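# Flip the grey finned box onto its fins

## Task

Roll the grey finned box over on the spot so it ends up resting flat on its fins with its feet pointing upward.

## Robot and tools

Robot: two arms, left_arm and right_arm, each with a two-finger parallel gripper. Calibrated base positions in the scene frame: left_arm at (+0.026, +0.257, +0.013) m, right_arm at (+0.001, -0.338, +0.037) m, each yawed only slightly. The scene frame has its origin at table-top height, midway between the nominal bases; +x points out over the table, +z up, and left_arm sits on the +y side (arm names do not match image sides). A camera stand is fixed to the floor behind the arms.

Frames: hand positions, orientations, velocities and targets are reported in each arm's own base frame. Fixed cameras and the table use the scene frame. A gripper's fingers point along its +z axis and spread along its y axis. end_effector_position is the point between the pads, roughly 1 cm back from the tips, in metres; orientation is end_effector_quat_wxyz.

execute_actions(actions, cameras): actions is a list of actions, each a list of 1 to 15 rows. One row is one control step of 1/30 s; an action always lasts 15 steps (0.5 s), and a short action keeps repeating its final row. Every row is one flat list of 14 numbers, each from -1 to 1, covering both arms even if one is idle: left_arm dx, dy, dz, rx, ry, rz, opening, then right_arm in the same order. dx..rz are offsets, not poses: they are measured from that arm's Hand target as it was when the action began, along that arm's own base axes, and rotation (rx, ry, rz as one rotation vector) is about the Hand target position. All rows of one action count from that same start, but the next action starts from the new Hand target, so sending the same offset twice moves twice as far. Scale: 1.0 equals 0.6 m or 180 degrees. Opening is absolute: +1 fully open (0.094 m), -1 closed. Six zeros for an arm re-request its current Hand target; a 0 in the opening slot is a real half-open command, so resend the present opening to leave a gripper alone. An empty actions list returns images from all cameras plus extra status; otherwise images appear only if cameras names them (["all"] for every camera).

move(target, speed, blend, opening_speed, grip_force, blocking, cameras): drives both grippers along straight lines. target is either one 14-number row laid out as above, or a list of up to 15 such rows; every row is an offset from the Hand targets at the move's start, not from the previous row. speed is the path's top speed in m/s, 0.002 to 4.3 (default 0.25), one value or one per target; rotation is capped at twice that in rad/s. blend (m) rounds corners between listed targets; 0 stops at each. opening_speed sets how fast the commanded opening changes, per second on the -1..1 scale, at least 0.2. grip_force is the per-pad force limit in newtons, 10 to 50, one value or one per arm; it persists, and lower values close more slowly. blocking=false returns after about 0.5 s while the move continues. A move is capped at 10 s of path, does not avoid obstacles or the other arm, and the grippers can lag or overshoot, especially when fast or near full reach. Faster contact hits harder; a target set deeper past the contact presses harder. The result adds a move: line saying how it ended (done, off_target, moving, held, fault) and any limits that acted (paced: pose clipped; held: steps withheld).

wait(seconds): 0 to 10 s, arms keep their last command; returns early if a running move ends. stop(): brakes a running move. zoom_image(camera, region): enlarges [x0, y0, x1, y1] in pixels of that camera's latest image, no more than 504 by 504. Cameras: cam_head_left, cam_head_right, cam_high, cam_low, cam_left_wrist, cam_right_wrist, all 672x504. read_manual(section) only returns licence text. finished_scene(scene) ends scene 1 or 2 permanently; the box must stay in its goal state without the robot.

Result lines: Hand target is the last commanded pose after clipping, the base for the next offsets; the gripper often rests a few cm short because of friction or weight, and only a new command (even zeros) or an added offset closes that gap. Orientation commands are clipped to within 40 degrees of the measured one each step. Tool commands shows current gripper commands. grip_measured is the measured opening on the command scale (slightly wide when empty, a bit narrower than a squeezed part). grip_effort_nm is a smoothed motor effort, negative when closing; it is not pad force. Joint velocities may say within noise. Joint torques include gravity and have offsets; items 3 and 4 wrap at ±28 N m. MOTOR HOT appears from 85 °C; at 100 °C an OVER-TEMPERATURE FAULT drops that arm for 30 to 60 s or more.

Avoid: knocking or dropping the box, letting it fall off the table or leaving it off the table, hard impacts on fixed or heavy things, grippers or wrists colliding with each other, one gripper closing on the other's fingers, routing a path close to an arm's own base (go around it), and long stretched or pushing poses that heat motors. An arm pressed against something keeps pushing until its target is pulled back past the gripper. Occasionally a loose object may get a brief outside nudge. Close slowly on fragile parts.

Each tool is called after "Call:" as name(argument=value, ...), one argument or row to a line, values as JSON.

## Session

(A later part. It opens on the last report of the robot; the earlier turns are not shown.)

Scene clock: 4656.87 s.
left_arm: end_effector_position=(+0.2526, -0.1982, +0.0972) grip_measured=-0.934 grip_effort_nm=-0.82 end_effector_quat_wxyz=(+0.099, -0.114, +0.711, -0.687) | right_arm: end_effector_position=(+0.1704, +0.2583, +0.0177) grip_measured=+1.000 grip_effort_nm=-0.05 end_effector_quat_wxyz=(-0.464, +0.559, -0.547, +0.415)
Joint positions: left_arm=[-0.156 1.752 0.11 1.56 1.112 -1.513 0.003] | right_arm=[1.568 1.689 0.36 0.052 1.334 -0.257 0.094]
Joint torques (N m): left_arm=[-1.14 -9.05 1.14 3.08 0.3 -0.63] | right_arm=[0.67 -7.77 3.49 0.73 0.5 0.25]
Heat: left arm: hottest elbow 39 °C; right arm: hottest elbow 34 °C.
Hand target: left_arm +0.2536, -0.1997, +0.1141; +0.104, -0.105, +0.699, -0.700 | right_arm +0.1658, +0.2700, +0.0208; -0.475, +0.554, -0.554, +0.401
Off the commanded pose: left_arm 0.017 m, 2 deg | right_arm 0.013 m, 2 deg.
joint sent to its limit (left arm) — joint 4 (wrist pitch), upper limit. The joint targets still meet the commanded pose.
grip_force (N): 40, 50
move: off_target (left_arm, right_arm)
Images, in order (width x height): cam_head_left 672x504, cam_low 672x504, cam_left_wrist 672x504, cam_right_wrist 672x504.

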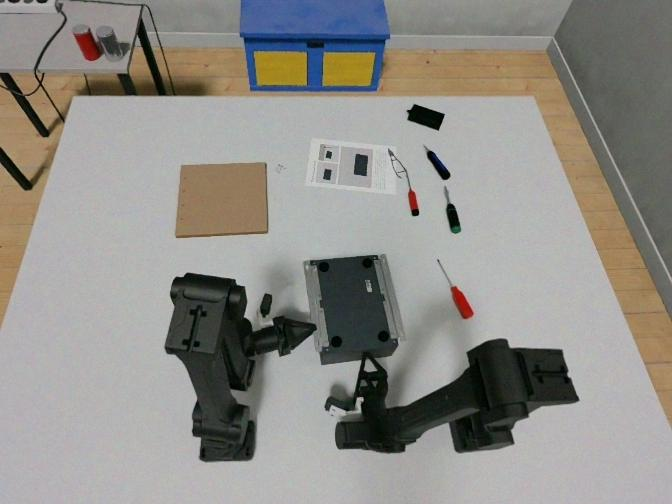

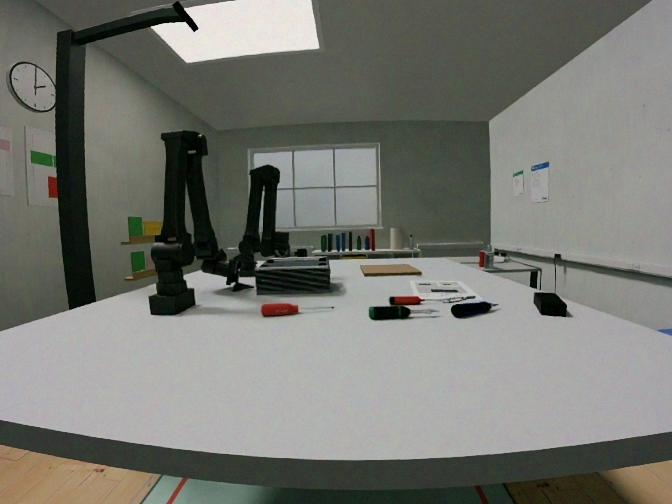

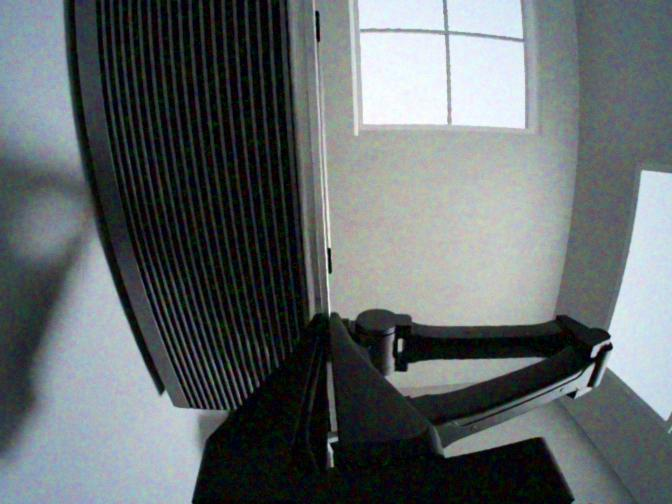

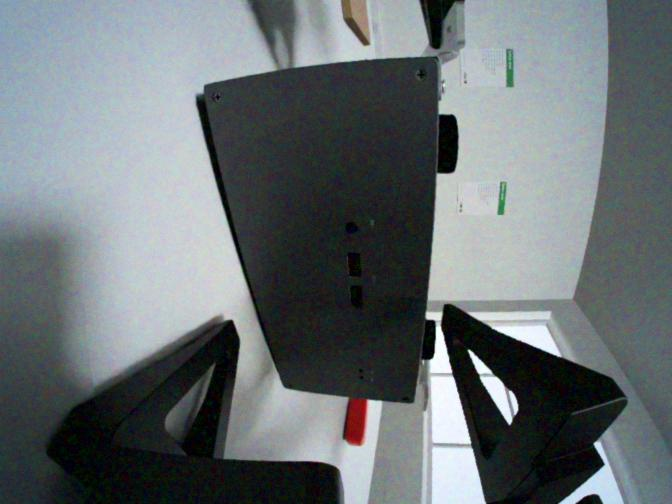

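Call:
move(
  target=[0.0,0.0,-0.03,0,0,0,-1,-0.03,-0.002,0,0,0,0,1],
  speed=0.03,
  cameras=["cam_left_wrist","cam_right_wrist","cam_low"],
)

Call:
zoom_image(
  camera="cam_low",
  region=[210, 220, 380, 320],
)

Scene clock: 4672.13 s.
left_arm: end_effector_position=(+0.2505, -0.1982, +0.0908) grip_measured=-0.934 grip_effort_nm=-0.82 end_effector_quat_wxyz=(+0.101, -0.107, +0.716, -0.683) | right_arm: end_effector_position=(+0.1522, +0.2590, +0.0200) grip_measured=+1.000 grip_effort_nm=-0.05 end_effector_quat_wxyz=(-0.468, +0.555, -0.554, +0.407)
Joint positions: left_arm=[-0.156 1.777 0.109 1.56 1.117 -1.475 0.003] | right_arm=[1.64 1.689 0.42 -0.3 1.339 0.067 0.094]
Joint torques (N m): left_arm=[-0.85 -5.54 1.61 3.07 0.33 -0.44] | right_arm=[0.44 -6.48 3.77 0.32 0.79 0.15]
Heat: left arm: hottest elbow 39 °C; right arm: hottest elbow 34 °C.
Hand target: left_arm +0.2537, -0.1997, +0.0961; +0.104, -0.105, +0.699, -0.700 | right_arm +0.1478, +0.2688, +0.0208; -0.475, +0.554, -0.554, +0.401
Off the commanded pose: left_arm 0.006 m, 3 deg | right_arm 0.011 m, 1 deg.
joint sent to its limit (left arm) — joint 4 (wrist pitch), upper limit. The joint targets still meet the commanded pose.
grip_force (N): 40, 50
move: off_target (left_arm, right_arm)
Images, in order (width x height): cam_low 672x504, cam_left_wrist 672x504, cam_right_wrist 672x504.

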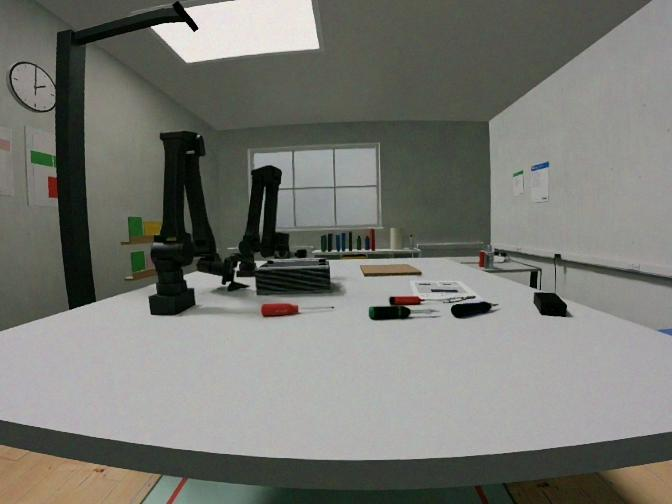

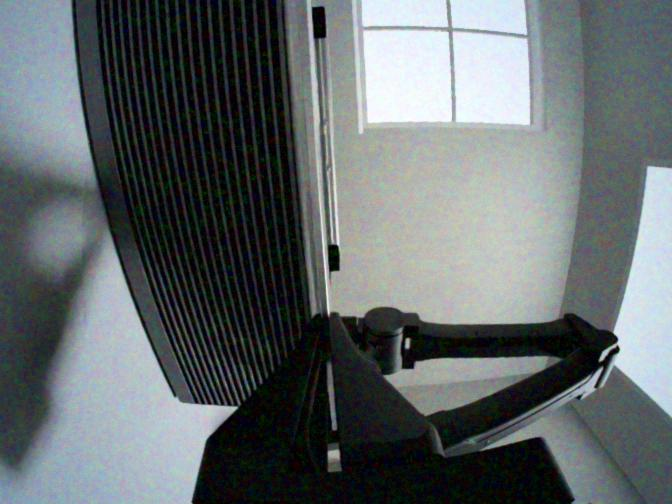

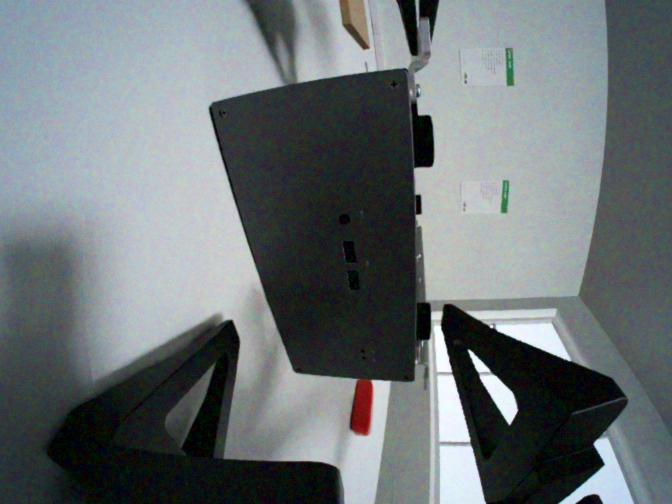

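Scaled by 2.965.

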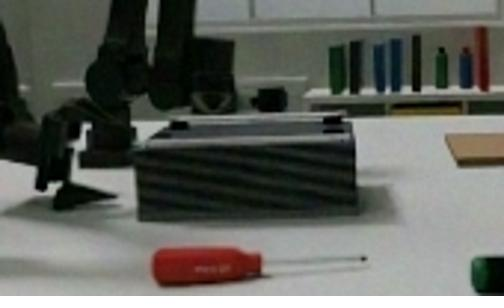

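Call:
move(
  target=[0.0,0.0,-0.012,0,0,0,-1,0,0,0,0,0,0,1],
  speed=0.03,
  cameras=["cam_left_wrist","cam_right_wrist","cam_low"],
)

Call:
zoom_image(
  camera="cam_right_wrist",
  region=[190, 40, 470, 410],
)

Call:
zoom_image(
  camera="cam_low",
  region=[210, 220, 380, 320],
)

Scene clock: 4679.70 s.
left_arm: end_effector_position=(+0.2498, -0.1980, +0.0874) grip_measured=-0.934 grip_effort_nm=-0.82 end_effector_quat_wxyz=(+0.101, -0.106, +0.718, -0.681) | right_arm: end_effector_position=(+0.1522, +0.2590, +0.0200) grip_measured=+1.000 grip_effort_nm=-0.05 end_effector_quat_wxyz=(-0.469, +0.554, -0.555, +0.407)
Joint positions: left_arm=[-0.156 1.792 0.109 1.562 1.118 -1.461 0.003] | right_arm=[1.64 1.689 0.42 -0.3 1.339 0.068 0.094]
Joint torques (N m): left_arm=[-0.85 -4.72 1.76 3.04 0.42 -0.35] | right_arm=[0.21 -6.07 3.84 0.32 0.75 0.13]
Heat: left arm: hottest elbow 38 °C; right arm: hottest elbow 34 °C.
Hand target: left_arm +0.2537, -0.1996, +0.0889; +0.104, -0.105, +0.699, -0.700 | right_arm +0.1479, +0.2687, +0.0208; -0.475, +0.555, -0.553, +0.401
Off the commanded pose: left_arm 0.004 m, 3 deg | right_arm 0.011 m, 1 deg.
joint sent to its limit (left arm) — joint 4 (wrist pitch), upper limit. The joint targets still meet the commanded pose.
grip_force (N): 40, 50
move: off_target (left_arm, right_arm)
Images, in order (width x height): cam_low 672x504, cam_left_wrist 672x504, cam_right_wrist 672x504.

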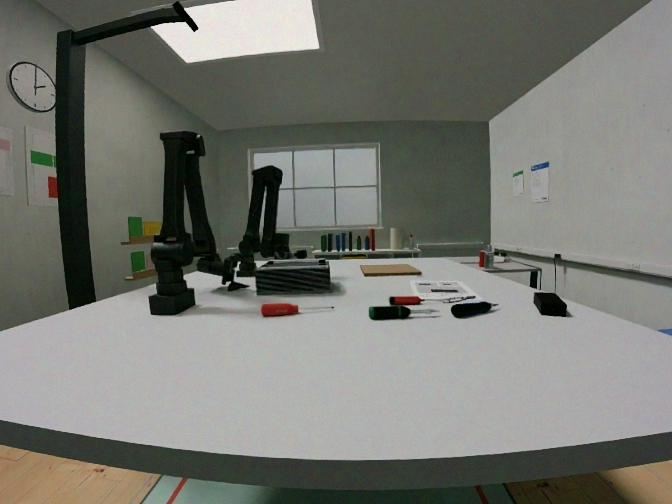

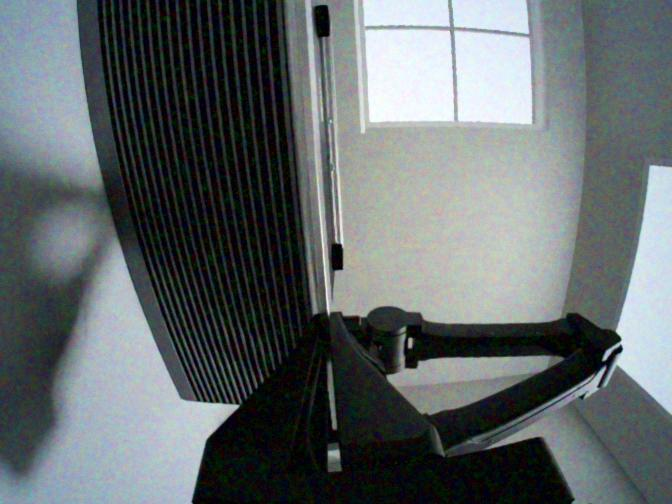

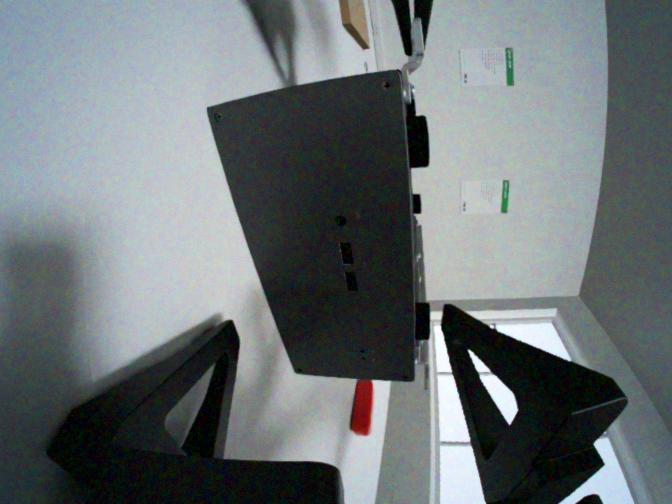

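Scaled by 1.362 from the camera's 672x504 image, which has a finer 960x720 frame.

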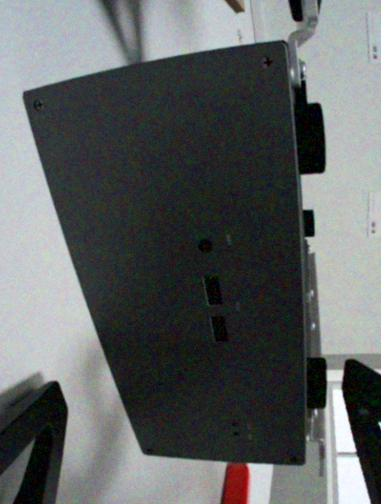

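Scaled by 2.965.

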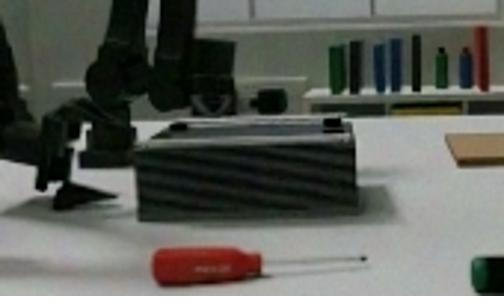

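Call:
move(
  target=[0.0,0.0,-0.012,0,0,0,-1,0,0,0,0,0,0,1],
  speed=0.03,
  cameras=["cam_right_wrist","cam_low"],
)

Call:
zoom_image(
  camera="cam_low",
  region=[210, 220, 380, 320],
)

Scene clock: 4686.37 s.
left_arm: end_effector_position=(+0.2496, -0.1981, +0.0869) grip_measured=-0.934 grip_effort_nm=-0.83 end_effector_quat_wxyz=(+0.104, -0.100, +0.717, -0.682) | right_arm: end_effector_position=(+0.1522, +0.2590, +0.0200) grip_measured=+1.000 grip_effort_nm=-0.05 end_effector_quat_wxyz=(-0.469, +0.554, -0.555, +0.407)
Joint positions: left_arm=[-0.154 1.806 0.11 1.582 1.123 -1.455 0.003] | right_arm=[1.64 1.689 0.42 -0.3 1.339 0.068 0.094]
Joint torques (N m): left_arm=[-0.85 -3.19 1.83 2.25 0.29 -0.18] | right_arm=[0.21 -6.48 3.89 0.29 0.79 0.13]
Heat: left arm: hottest elbow 38 °C; right arm: hottest elbow 34 °C.
Hand target: left_arm +0.2536, -0.1997, +0.0817; +0.104, -0.105, +0.699, -0.700 | right_arm +0.1479, +0.2687, +0.0208; -0.475, +0.555, -0.553, +0.401
Off the commanded pose: left_arm 0.007 m, 3 deg | right_arm 0.011 m, 1 deg.
joint sent to its limit (left arm) — joint 4 (wrist pitch), upper limit. The joint targets are off in orientation, not in position.
grip_force (N): 40, 50
move: off_target (left_arm, right_arm)
Images, in order (width x height): cam_low 672x504, cam_right_wrist 672x504.

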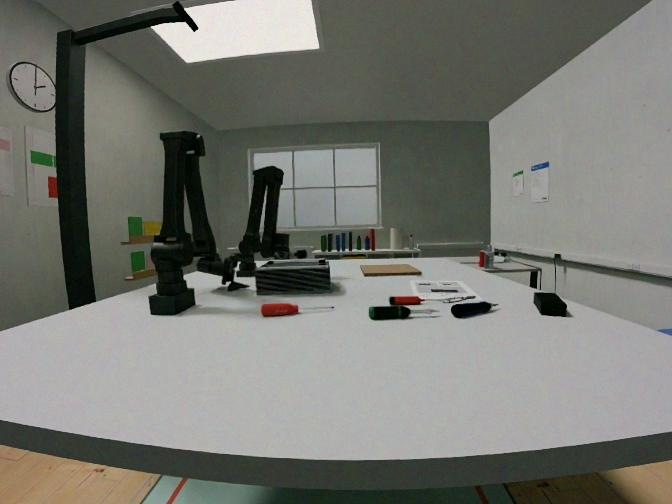

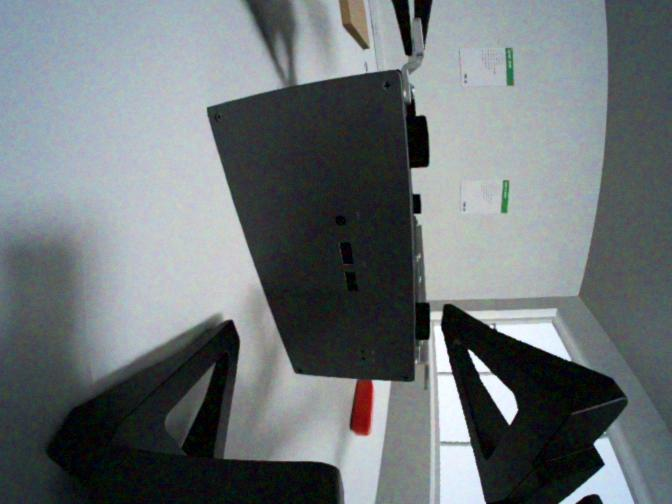

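Scaled by 2.965.

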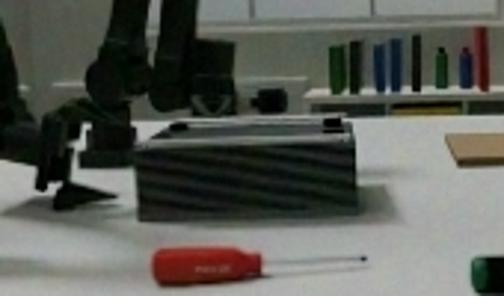

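Call:
move(
  target=[0.0,0.0,0.008,0,0,0,-0.2,0,0,0,0,0,0,1],
  speed=0.03,
  opening_speed=0.3,
  cameras=["cam_left_wrist","cam_right_wrist","cam_head_left"],
)

Call:
zoom_image(
  camera="cam_left_wrist",
  region=[180, 180, 440, 400],
)

Scene clock: 4708.67 s.
left_arm: end_effector_position=(+0.2529, -0.1986, +0.0880) grip_measured=-0.203 grip_effort_nm=0.16 end_effector_quat_wxyz=(+0.104, -0.100, +0.716, -0.683) | right_arm: end_effector_position=(+0.1522, +0.2590, +0.0200) grip_measured=+1.000 grip_effort_nm=-0.05 end_effector_quat_wxyz=(-0.469, +0.554, -0.555, +0.407)
Joint positions: left_arm=[-0.154 1.806 0.12 1.582 1.125 -1.465 0.037] | right_arm=[1.64 1.689 0.42 -0.3 1.339 0.068 0.094]
Joint torques (N m): left_arm=[-1.03 -5.01 0.98 2.17 0.14 -0.24] | right_arm=[0.62 -6.59 3.62 0.29 0.76 0.17]
Heat: left arm: hottest elbow 38 °C; right arm: hottest elbow 34 °C.
Hand target: left_arm +0.2537, -0.1996, +0.0866; +0.104, -0.104, +0.699, -0.700 | right_arm +0.1479, +0.2687, +0.0208; -0.475, +0.555, -0.553, +0.401
Off the commanded pose: left_arm 0.002 m, 3 deg | right_arm 0.011 m, 1 deg.
joint sent to its limit (left arm) — joint 4 (wrist pitch), upper limit. The joint targets are off in orientation, not in position.
grip_force (N): 40, 50
move: off_target (left_arm, right_arm)
Images, in order (width x height): cam_head_left 672x504, cam_left_wrist 672x504, cam_right_wrist 672x504.

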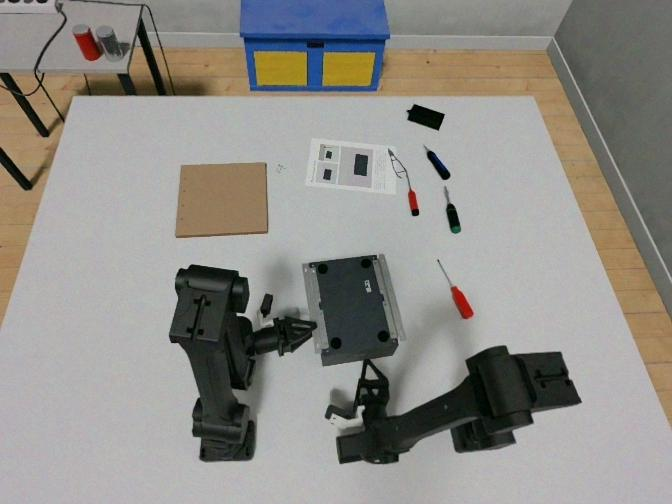

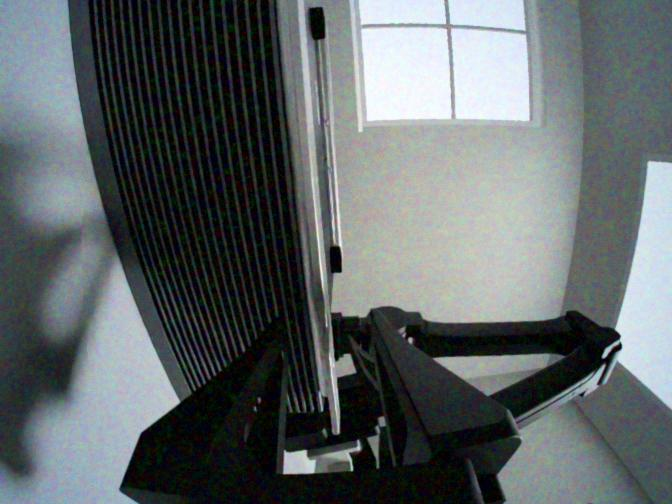

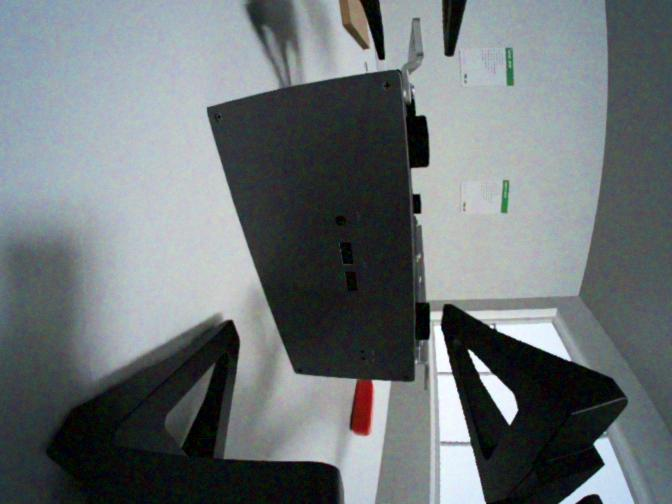

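Scaled by 1.938 from the camera's 672x504 image, which has a finer 960x720 frame.

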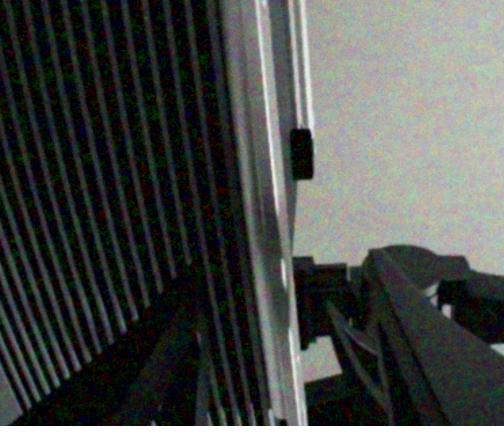

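Call:
execute_actions(
  actions=[],
)

Scene clock: 4742.90 s.
left_arm: end_effector_position=(+0.2529, -0.1986, +0.0880) grip_measured=-0.203 grip_effort_nm=0.16 end_effector_quat_wxyz=(+0.104, -0.100, +0.716, -0.683) | right_arm: end_effector_position=(+0.1522, +0.2590, +0.0200) grip_measured=+1.000 grip_effort_nm=-0.05 end_effector_quat_wxyz=(-0.469, +0.554, -0.555, +0.407)
Joint positions: left_arm=[-0.154 1.806 0.12 1.582 1.125 -1.465 0.037] | right_arm=[1.64 1.689 0.42 -0.3 1.339 0.068 0.094]
Joint velocities: within noise
Joint torques (N m): left_arm=[-0.97 -4.95 1.02 2.17 0.14 -0.22] | right_arm=[0.5 -6.07 3.63 0.43 0.82 0.14]
Heat: left arm: hottest elbow 38 °C; right arm: hottest elbow 34 °C.
Hand target: left_arm +0.2537, -0.1996, +0.0866; +0.104, -0.104, +0.699, -0.700 | right_arm +0.1479, +0.2687, +0.0208; -0.475, +0.555, -0.553, +0.401
Tool commands: left_gripper/opening=-0.2 right_gripper/opening=+1.0
Off the commanded pose: left_arm 0.002 m, 3 deg | right_arm 0.011 m, 1 deg.
grip_force (N): 40, 50

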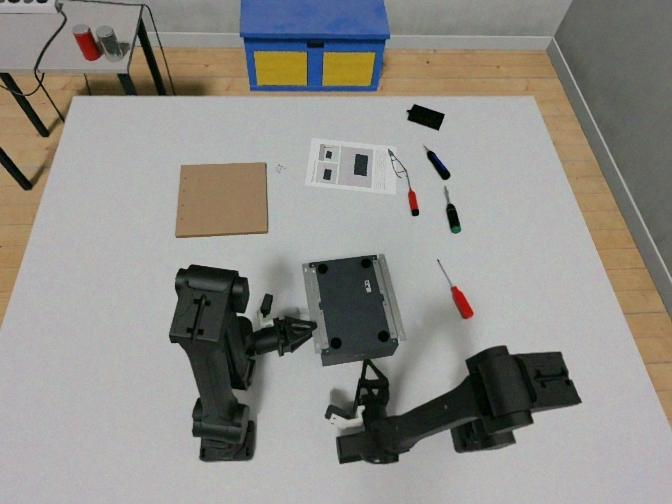

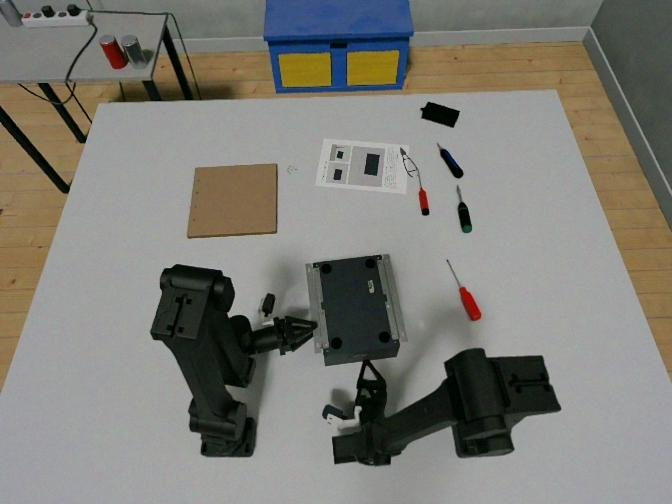

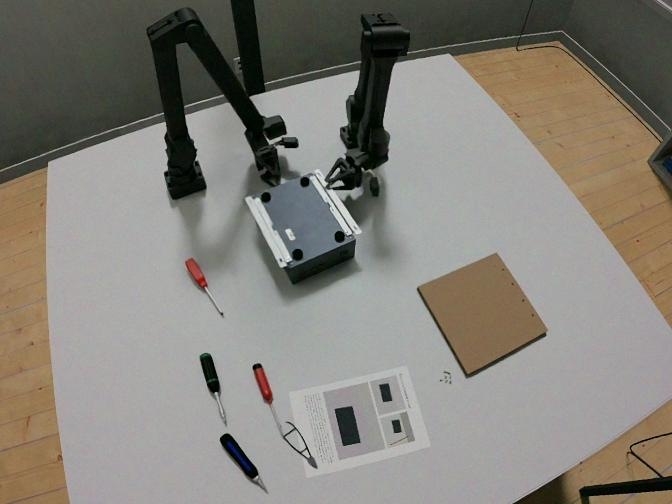

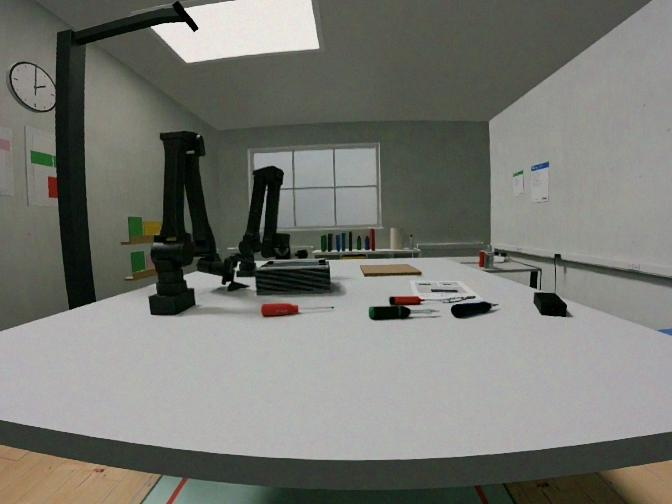

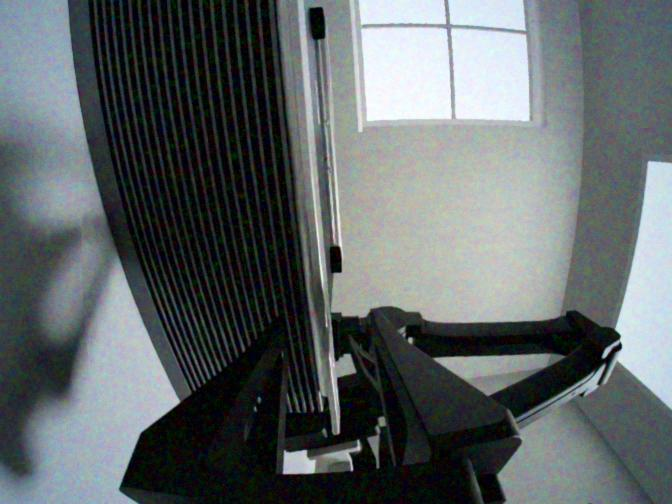

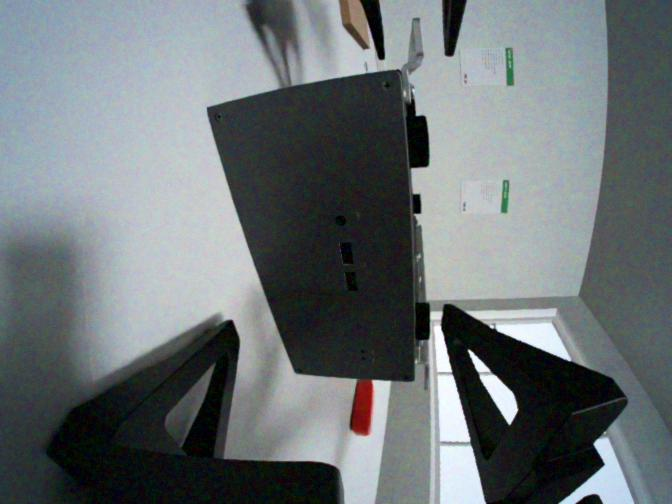

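Call:
move(
  target=[-0.035, 0.115, 0.0, 0, 0, 0, 0.0, 0, 0, 0, 0, 0, 0, 1.0],
  speed=0.05,
  opening_speed=0.3,
  cameras=["cam_left_wrist", "cam_right_wrist"],
)

Scene clock: 4751.60 s.
left_arm: end_effector_position=(+0.2348, -0.1323, +0.0902) grip_measured=-0.003 grip_effort_nm=0.16 end_effector_quat_wxyz=(+0.103, -0.098, +0.706, -0.694) | right_arm: end_effector_position=(+0.1522, +0.2590, +0.0200) grip_measured=+1.000 grip_effort_nm=-0.05 end_effector_quat_wxyz=(-0.469, +0.554, -0.555, +0.407)
Joint positions: left_arm=[0.187 1.817 0.077 1.582 1.471 -1.406 0.047] | right_arm=[1.64 1.689 0.42 -0.3 1.339 0.068 0.094]
Joint torques (N m): left_arm=[0.15 -3.49 -0.36 1.94 0.29 0.02] | right_arm=[0.85 -6.07 3.6 0.34 0.74 0.11]
Heat: left arm: hottest elbow 38 °C; right arm: hottest elbow 34 °C.
Hand target: left_arm +0.2327, -0.1306, +0.0866; +0.104, -0.104, +0.699, -0.700 | right_arm +0.1479, +0.2687, +0.0208; -0.475, +0.555, -0.553, +0.401
Off the commanded pose: left_arm 0.005 m, 1 deg | right_arm 0.011 m, 1 deg.
joint sent to its limit (left arm) — joint 4 (wrist pitch), upper limit. The joint targets still meet the commanded pose.
grip_force (N): 40, 50
move: off_target (right_arm)
Images, in order (width x height): cam_left_wrist 672x504, cam_right_wrist 672x504.

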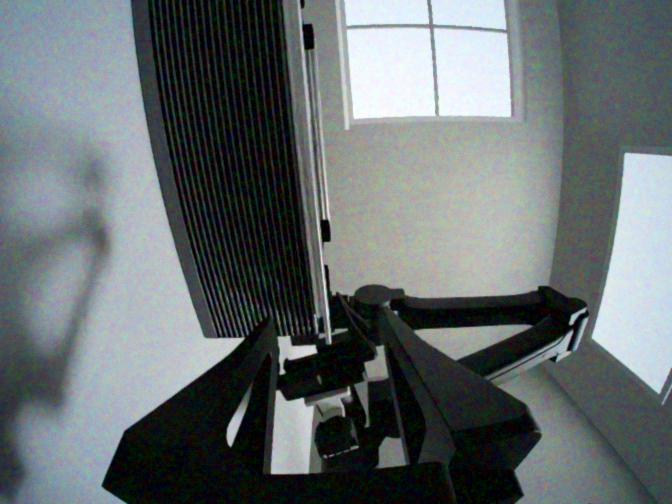

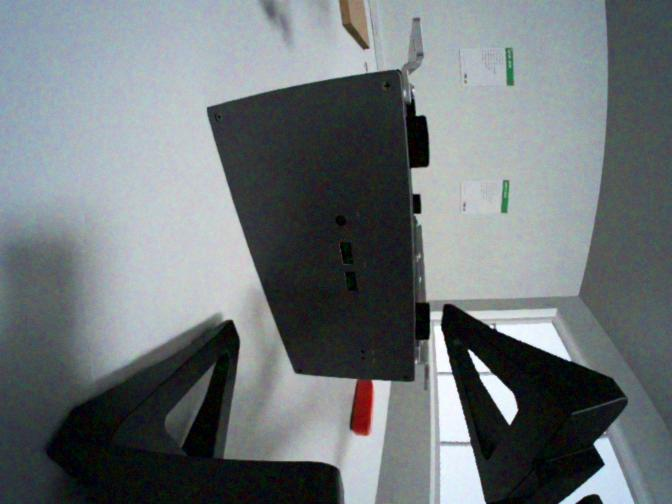

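Call:
move(
  target=[
    [0.0, 0.06, 0.1, 0, 0, 0, 0.0, 0, 0, 0, 0, 0, 0, 1.0],
    [0.1, 0.12, 0.3, 0, 0, 0.2, 0.0, 0, 0, 0, 0, 0, 0, 1.0],
  ],
  speed=0.08,
  blend=0.02,
  cameras=["cam_head_left", "cam_left_wrist"],
)

Scene clock: 4765.67 s.
left_arm: end_effector_position=(+0.2873, -0.0572, +0.2393) grip_measured=-0.003 grip_effort_nm=0.16 end_effector_quat_wxyz=(+0.296, -0.339, +0.631, -0.632) | right_arm: end_effector_position=(+0.1522, +0.2590, +0.0200) grip_measured=+1.000 grip_effort_nm=-0.05 end_effector_quat_wxyz=(-0.469, +0.554, -0.555, +0.407)
Joint positions: left_arm=[0.309 0.483 0.166 0.271 0.948 -1.587 0.047] | right_arm=[1.64 1.689 0.42 -0.3 1.339 0.068 0.094]
Joint torques (N m): left_arm=[-1.26 1.26 13.16 1.87 -0.02 0.04] | right_arm=[1.14 -6.53 3.78 0.49 0.76 0.12]
Heat: left arm: hottest elbow 38 °C; right arm: hottest elbow 34 °C.
Hand target: left_arm +0.2927, -0.0586, +0.2664; +0.315, -0.316, +0.633, -0.633 | right_arm +0.1479, +0.2687, +0.0208; -0.475, +0.555, -0.553, +0.401
Off the commanded pose: left_arm 0.028 m, 3 deg | right_arm 0.011 m, 1 deg.
grip_force (N): 40, 50
move: off_target (left_arm, right_arm)
Images, in order (width x height): cam_head_left 672x504, cam_left_wrist 672x504.

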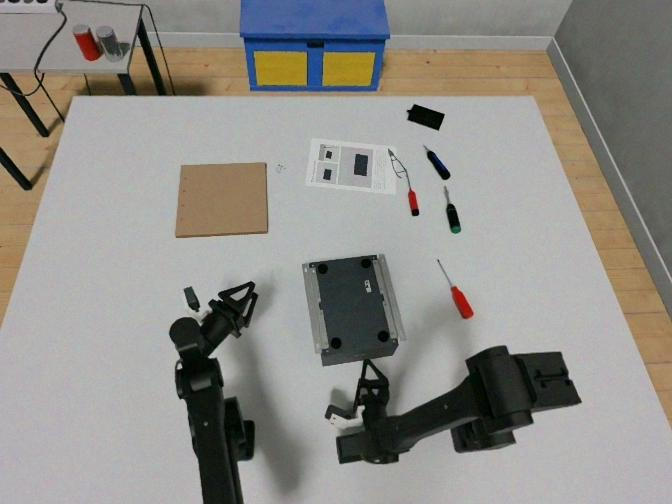

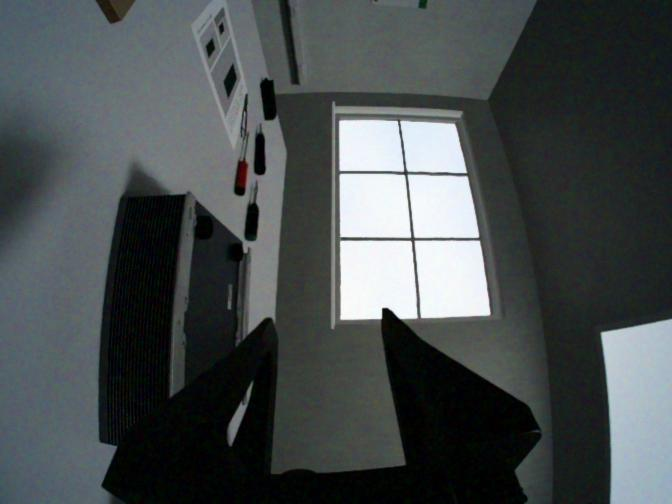

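Call:
move(
  target=[
    [0,0,0,0,0,0,0, -0.06, -0.01, 0.03, 0, 0, 0, 1.0],
    [0,0,0,0,0,0,0, -0.06, -0.01, 0.03, 0.485, 0.042, -0.114, 1.0],
  ],
  speed=0.1,
  cameras=["cam_head_left", "cam_right_wrist"],
)

Scene clock: 4811.57 s.
left_arm: end_effector_position=(+0.2874, -0.0572, +0.2393) grip_measured=-0.003 grip_effort_nm=0.16 end_effector_quat_wxyz=(+0.296, -0.339, +0.632, -0.631) | right_arm: end_effector_position=(+0.1159, +0.2608, +0.0375) grip_measured=+1.000 grip_effort_nm=-0.05 end_effector_quat_wxyz=(+0.614, -0.016, +0.788, +0.046)
Joint positions: left_arm=[0.309 0.483 0.166 0.271 0.948 -1.586 0.047] | right_arm=[1.783 1.69 0.516 -0.838 1.301 2.081 0.094]
Joint torques (N m): left_arm=[-1.67 1.38 13.16 1.73 -0.03 0.03] | right_arm=[-0.09 -8.18 2.18 0.16 0.51 0.02]
Heat: left arm: hottest elbow 46 °C; right arm: hottest elbow 34 °C.
Hand target: left_arm +0.2927, -0.0586, +0.2664; +0.315, -0.316, +0.633, -0.633 | right_arm +0.1119, +0.2626, +0.0388; +0.619, -0.001, +0.784, +0.052
Off the commanded pose: left_arm 0.028 m, 3 deg | right_arm 0.005 m, 2 deg.
joint sent to its limit (right arm) — joint 6 (wrist roll), upper limit. The joint targets still meet the commanded pose.
grip_force (N): 40, 50
move: off_target (left_arm)
Images, in order (width x height): cam_head_left 672x504, cam_right_wrist 672x504.

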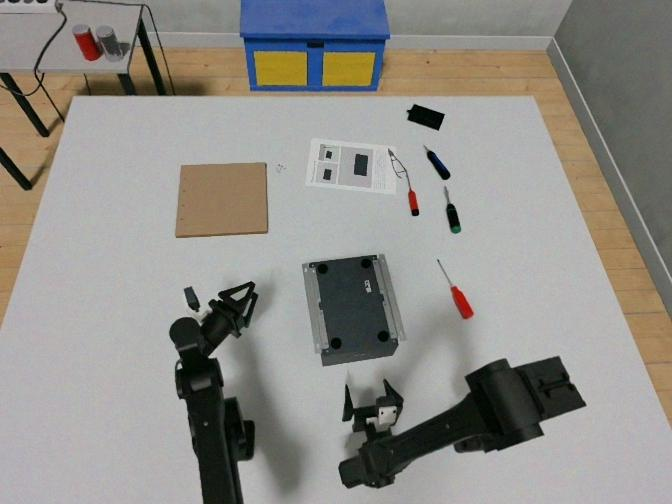

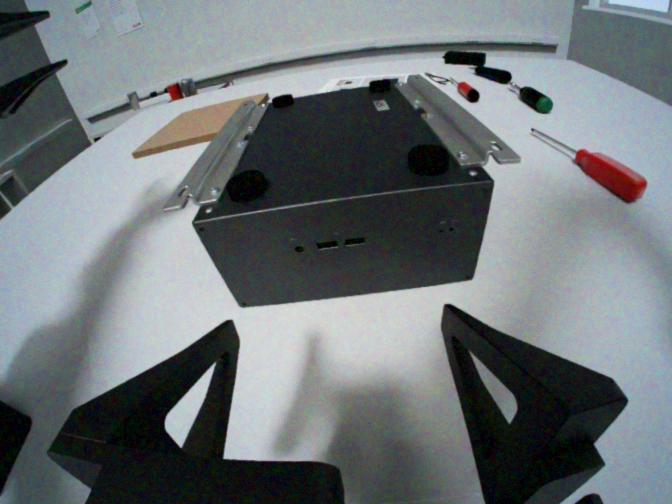

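Call:
move(
  target=[0,0,0,0,0,0,0, 0.065, -0.048, -0.041, 0, 0, 0, 1.0],
  speed=0.08,
  cameras=["cam_head_left", "cam_right_wrist"],
)

Scene clock: 4865.37 s.
left_arm: end_effector_position=(+0.2874, -0.0572, +0.2393) grip_measured=-0.003 grip_effort_nm=0.16 end_effector_quat_wxyz=(+0.296, -0.339, +0.632, -0.631) | right_arm: end_effector_position=(+0.1474, +0.2350, +0.0125) grip_measured=+1.000 grip_effort_nm=-0.05 end_effector_quat_wxyz=(+0.620, -0.008, +0.783, +0.052)
Joint positions: left_arm=[0.309 0.483 0.166 0.271 0.948 -1.586 0.047] | right_arm=[1.67 1.693 0.349 -0.244 1.342 1.662 0.094]
Joint torques (N m): left_arm=[-1.67 1.32 13.18 1.74 -0.03 0.05] | right_arm=[-2.26 -6.65 1.36 0.72 0.67 -0.11]
Heat: left arm: hottest elbow 51 °C; right arm: hottest elbow 33 °C.
Hand target: left_arm +0.2927, -0.0586, +0.2664; +0.315, -0.316, +0.633, -0.633 | right_arm +0.1509, +0.2338, +0.0142; +0.619, -0.001, +0.784, +0.052
Off the commanded pose: left_arm 0.028 m, 3 deg | right_arm 0.004 m, 1 deg.
grip_force (N): 40, 50
move: off_target (left_arm)
Images, in order (width x height): cam_head_left 672x504, cam_right_wrist 672x504.

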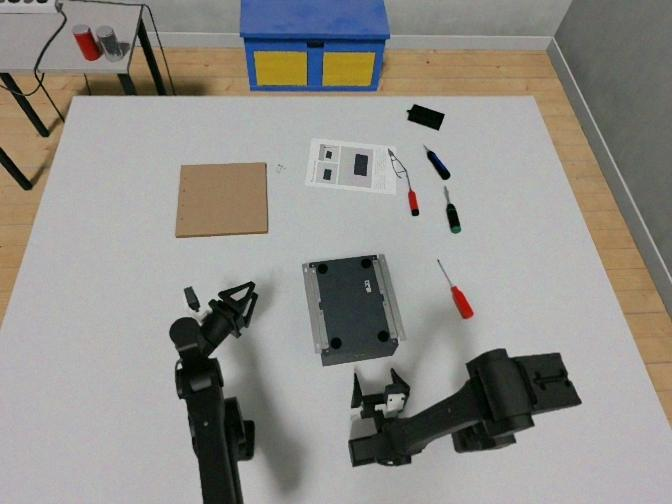

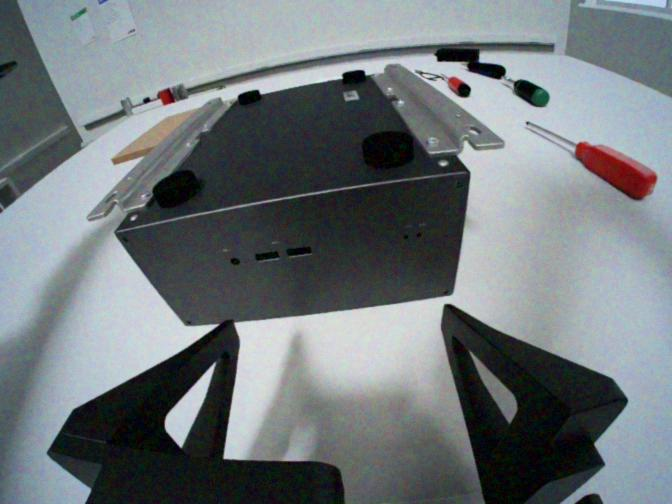

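Call:
move(
  target=[
    [0,0,-0.09,0,0,0,0, 0.0575, 0.0033, 0.0, 0, 0, 0, 1.0],
    [0,0,-0.17,0,0,0,0, 0.124, 0.0237, 0.0, 0, 0, 0.006, 1.0],
  ],
  speed=0.04,
  blend=0.01,
  cameras=["cam_head_left", "cam_right_wrist"],
)

Scene clock: 4884.00 s.
left_arm: end_effector_position=(+0.2930, -0.0558, +0.1733) grip_measured=-0.003 grip_effort_nm=0.16 end_effector_quat_wxyz=(+0.309, -0.328, +0.633, -0.629) | right_arm: end_effector_position=(+0.2146, +0.2484, +0.0133) grip_measured=+1.000 grip_effort_nm=-0.05 end_effector_quat_wxyz=(+0.616, -0.019, +0.785, +0.062)
Joint positions: left_arm=[0.304 0.892 0.032 0.831 0.94 -1.569 0.047] | right_arm=[1.37 1.819 0.229 0.943 1.172 0.685 0.094]
Joint torques (N m): left_arm=[-0.79 -0.56 7.05 1.78 0.09 -0.11] | right_arm=[-3.37 -6.3 1.31 2.37 0.08 -0.23]
Heat: left arm: hottest elbow 52 °C; right arm: hottest elbow 33 °C.
Hand target: left_arm +0.2930, -0.0558, +0.1753; +0.310, -0.327, +0.633, -0.629 (not the last commanded pose) | right_arm +0.2239, +0.2477, +0.0143; +0.618, -0.008, +0.784, +0.058 (not the last commanded pose)
Off the commanded pose: left_arm 0.009 m, 2 deg | right_arm 0.011 m, 1 deg.
grip_force (N): 40, 50
move: held (left_arm; a check stopped the path), off_target (right_arm; braked when a check withheld steps of left_arm); path passed 1 of 2 targets; limits=held
pose unreachable (left arm): on one or more control steps of this call, first in action 0 (counted from 0), this arm could not follow its commanded pose, so it was not sent that pose on those steps. It may still have moved: this result reports where it is.
cause: moving toward the commanded pose would bring two parts of the arm too close to each other (its shoulder (the part past joint 1) and its forearm (the part past joint 3), with joints 2 (shoulder) and 3 (elbow) between them, 12 mm apart when it was first held).
Images, in order (width x height): cam_head_left 672x504, cam_right_wrist 672x504.

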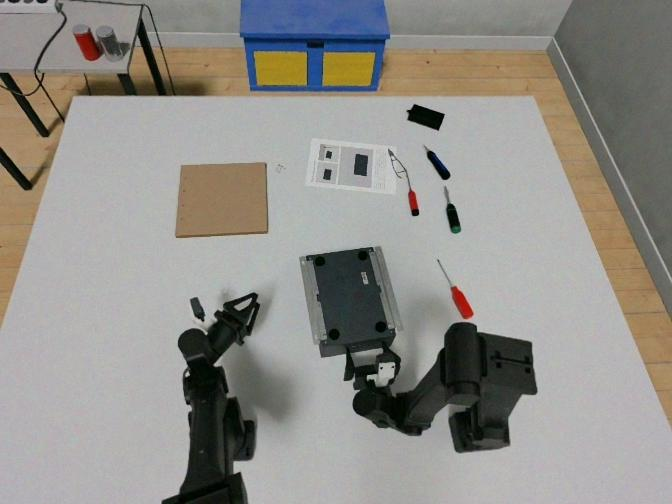

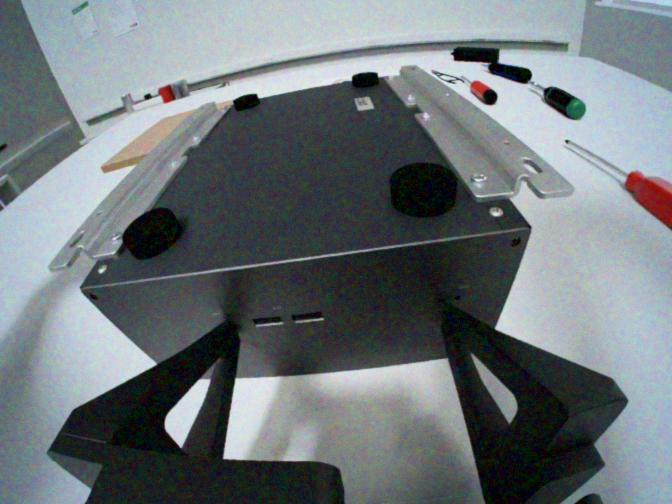

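Call:
move(
  target=[0,0,0,0,0,0,0, 0.0917, 0.035, 0.0, 0, 0, 0.0033, 1.0],
  speed=0.04,
  cameras=["cam_head_left", "cam_right_wrist"],
)

Scene clock: 4924.40 s.
left_arm: end_effector_position=(+0.2930, -0.0558, +0.1733) grip_measured=-0.003 grip_effort_nm=0.16 end_effector_quat_wxyz=(+0.309, -0.328, +0.633, -0.629) | right_arm: end_effector_position=(+0.2617, +0.2592, +0.0089) grip_measured=+1.000 grip_effort_nm=-0.05 end_effector_quat_wxyz=(+0.609, -0.034, +0.791, +0.054)
Joint positions: left_arm=[0.304 0.892 0.032 0.831 0.94 -1.569 0.047] | right_arm=[1.192 1.886 0.279 1.118 1.005 0.469 0.094]
Joint torques (N m): left_arm=[-0.73 -0.44 7.05 1.77 0.09 -0.11] | right_arm=[-3.66 -6.89 3.59 2.4 0.01 -0.18]
Heat: left arm: hottest elbow 48 °C; right arm: hottest elbow 32 °C.
Hand target: left_arm +0.2930, -0.0558, +0.1753; +0.310, -0.327, +0.633, -0.629 | right_arm +0.2789, +0.2687, +0.0142; +0.618, -0.012, +0.784, +0.061
Off the commanded pose: left_arm 0.002 m, 0 deg | right_arm 0.020 m, 3 deg.
grip_force (N): 40, 50
move: off_target (right_arm)
Images, in order (width x height): cam_head_left 672x504, cam_right_wrist 672x504.

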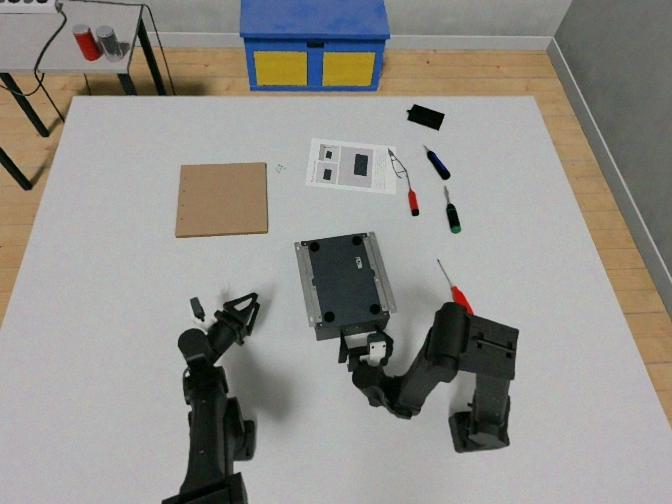

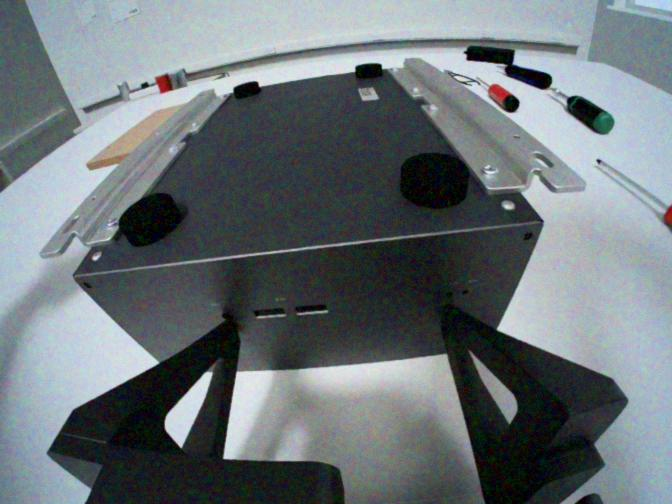

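Call:
move(
  target=[0,0,0,0,0,0,0, 0.072, 0.037, 0.007, 0, 0, 0.002, 1.0],
  speed=0.04,
  cameras=["cam_head_left", "cam_right_wrist"],
)

Scene clock: 4934.63 s.
left_arm: end_effector_position=(+0.2930, -0.0558, +0.1733) grip_measured=-0.003 grip_effort_nm=0.16 end_effector_quat_wxyz=(+0.309, -0.328, +0.633, -0.629) | right_arm: end_effector_position=(+0.3014, +0.2789, +0.0111) grip_measured=+1.000 grip_effort_nm=-0.05 end_effector_quat_wxyz=(+0.608, -0.033, +0.791, +0.057)
Joint positions: left_arm=[0.304 0.892 0.032 0.831 0.94 -1.569 0.047] | right_arm=[1.088 1.895 0.364 1.106 0.908 0.396 0.094]
Joint torques (N m): left_arm=[-0.85 -0.67 7.08 1.76 0.09 -0.11] | right_arm=[-3.25 -8 4.98 1.88 -0.11 -0.19]
Heat: left arm: hottest elbow 47 °C; right arm: hottest elbow 33 °C.
Hand target: left_arm +0.2930, -0.0558, +0.1753; +0.310, -0.327, +0.633, -0.629 | right_arm +0.3222, +0.2909, +0.0185; +0.618, -0.015, +0.784, +0.063
Off the commanded pose: left_arm 0.002 m, 0 deg | right_arm 0.025 m, 3 deg.
grip_force (N): 40, 50
move: off_target (right_arm)
Images, in order (width x height): cam_head_left 672x504, cam_right_wrist 672x504.

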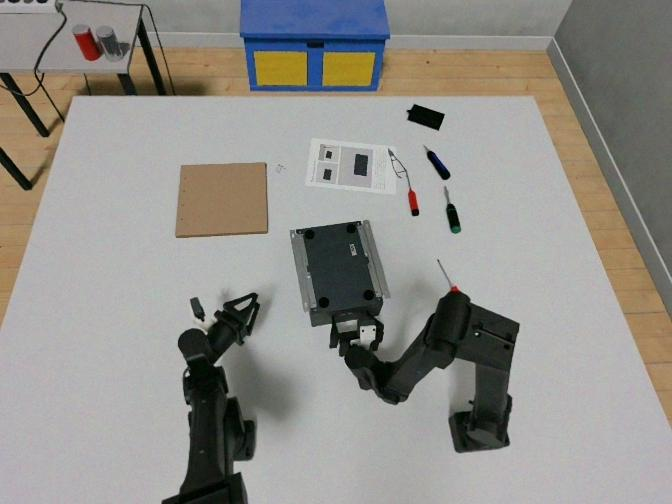

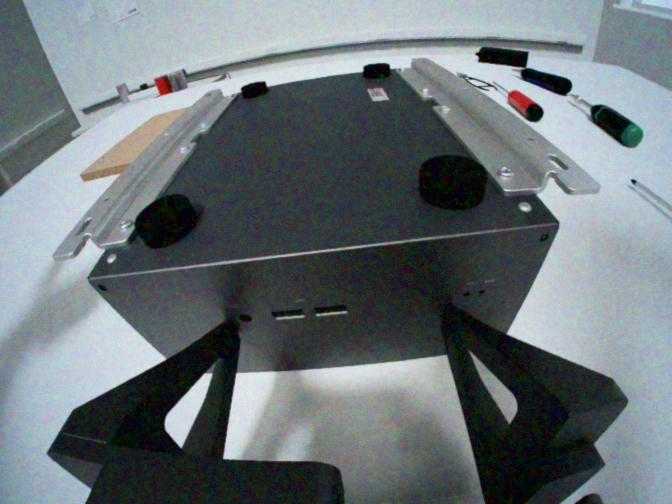

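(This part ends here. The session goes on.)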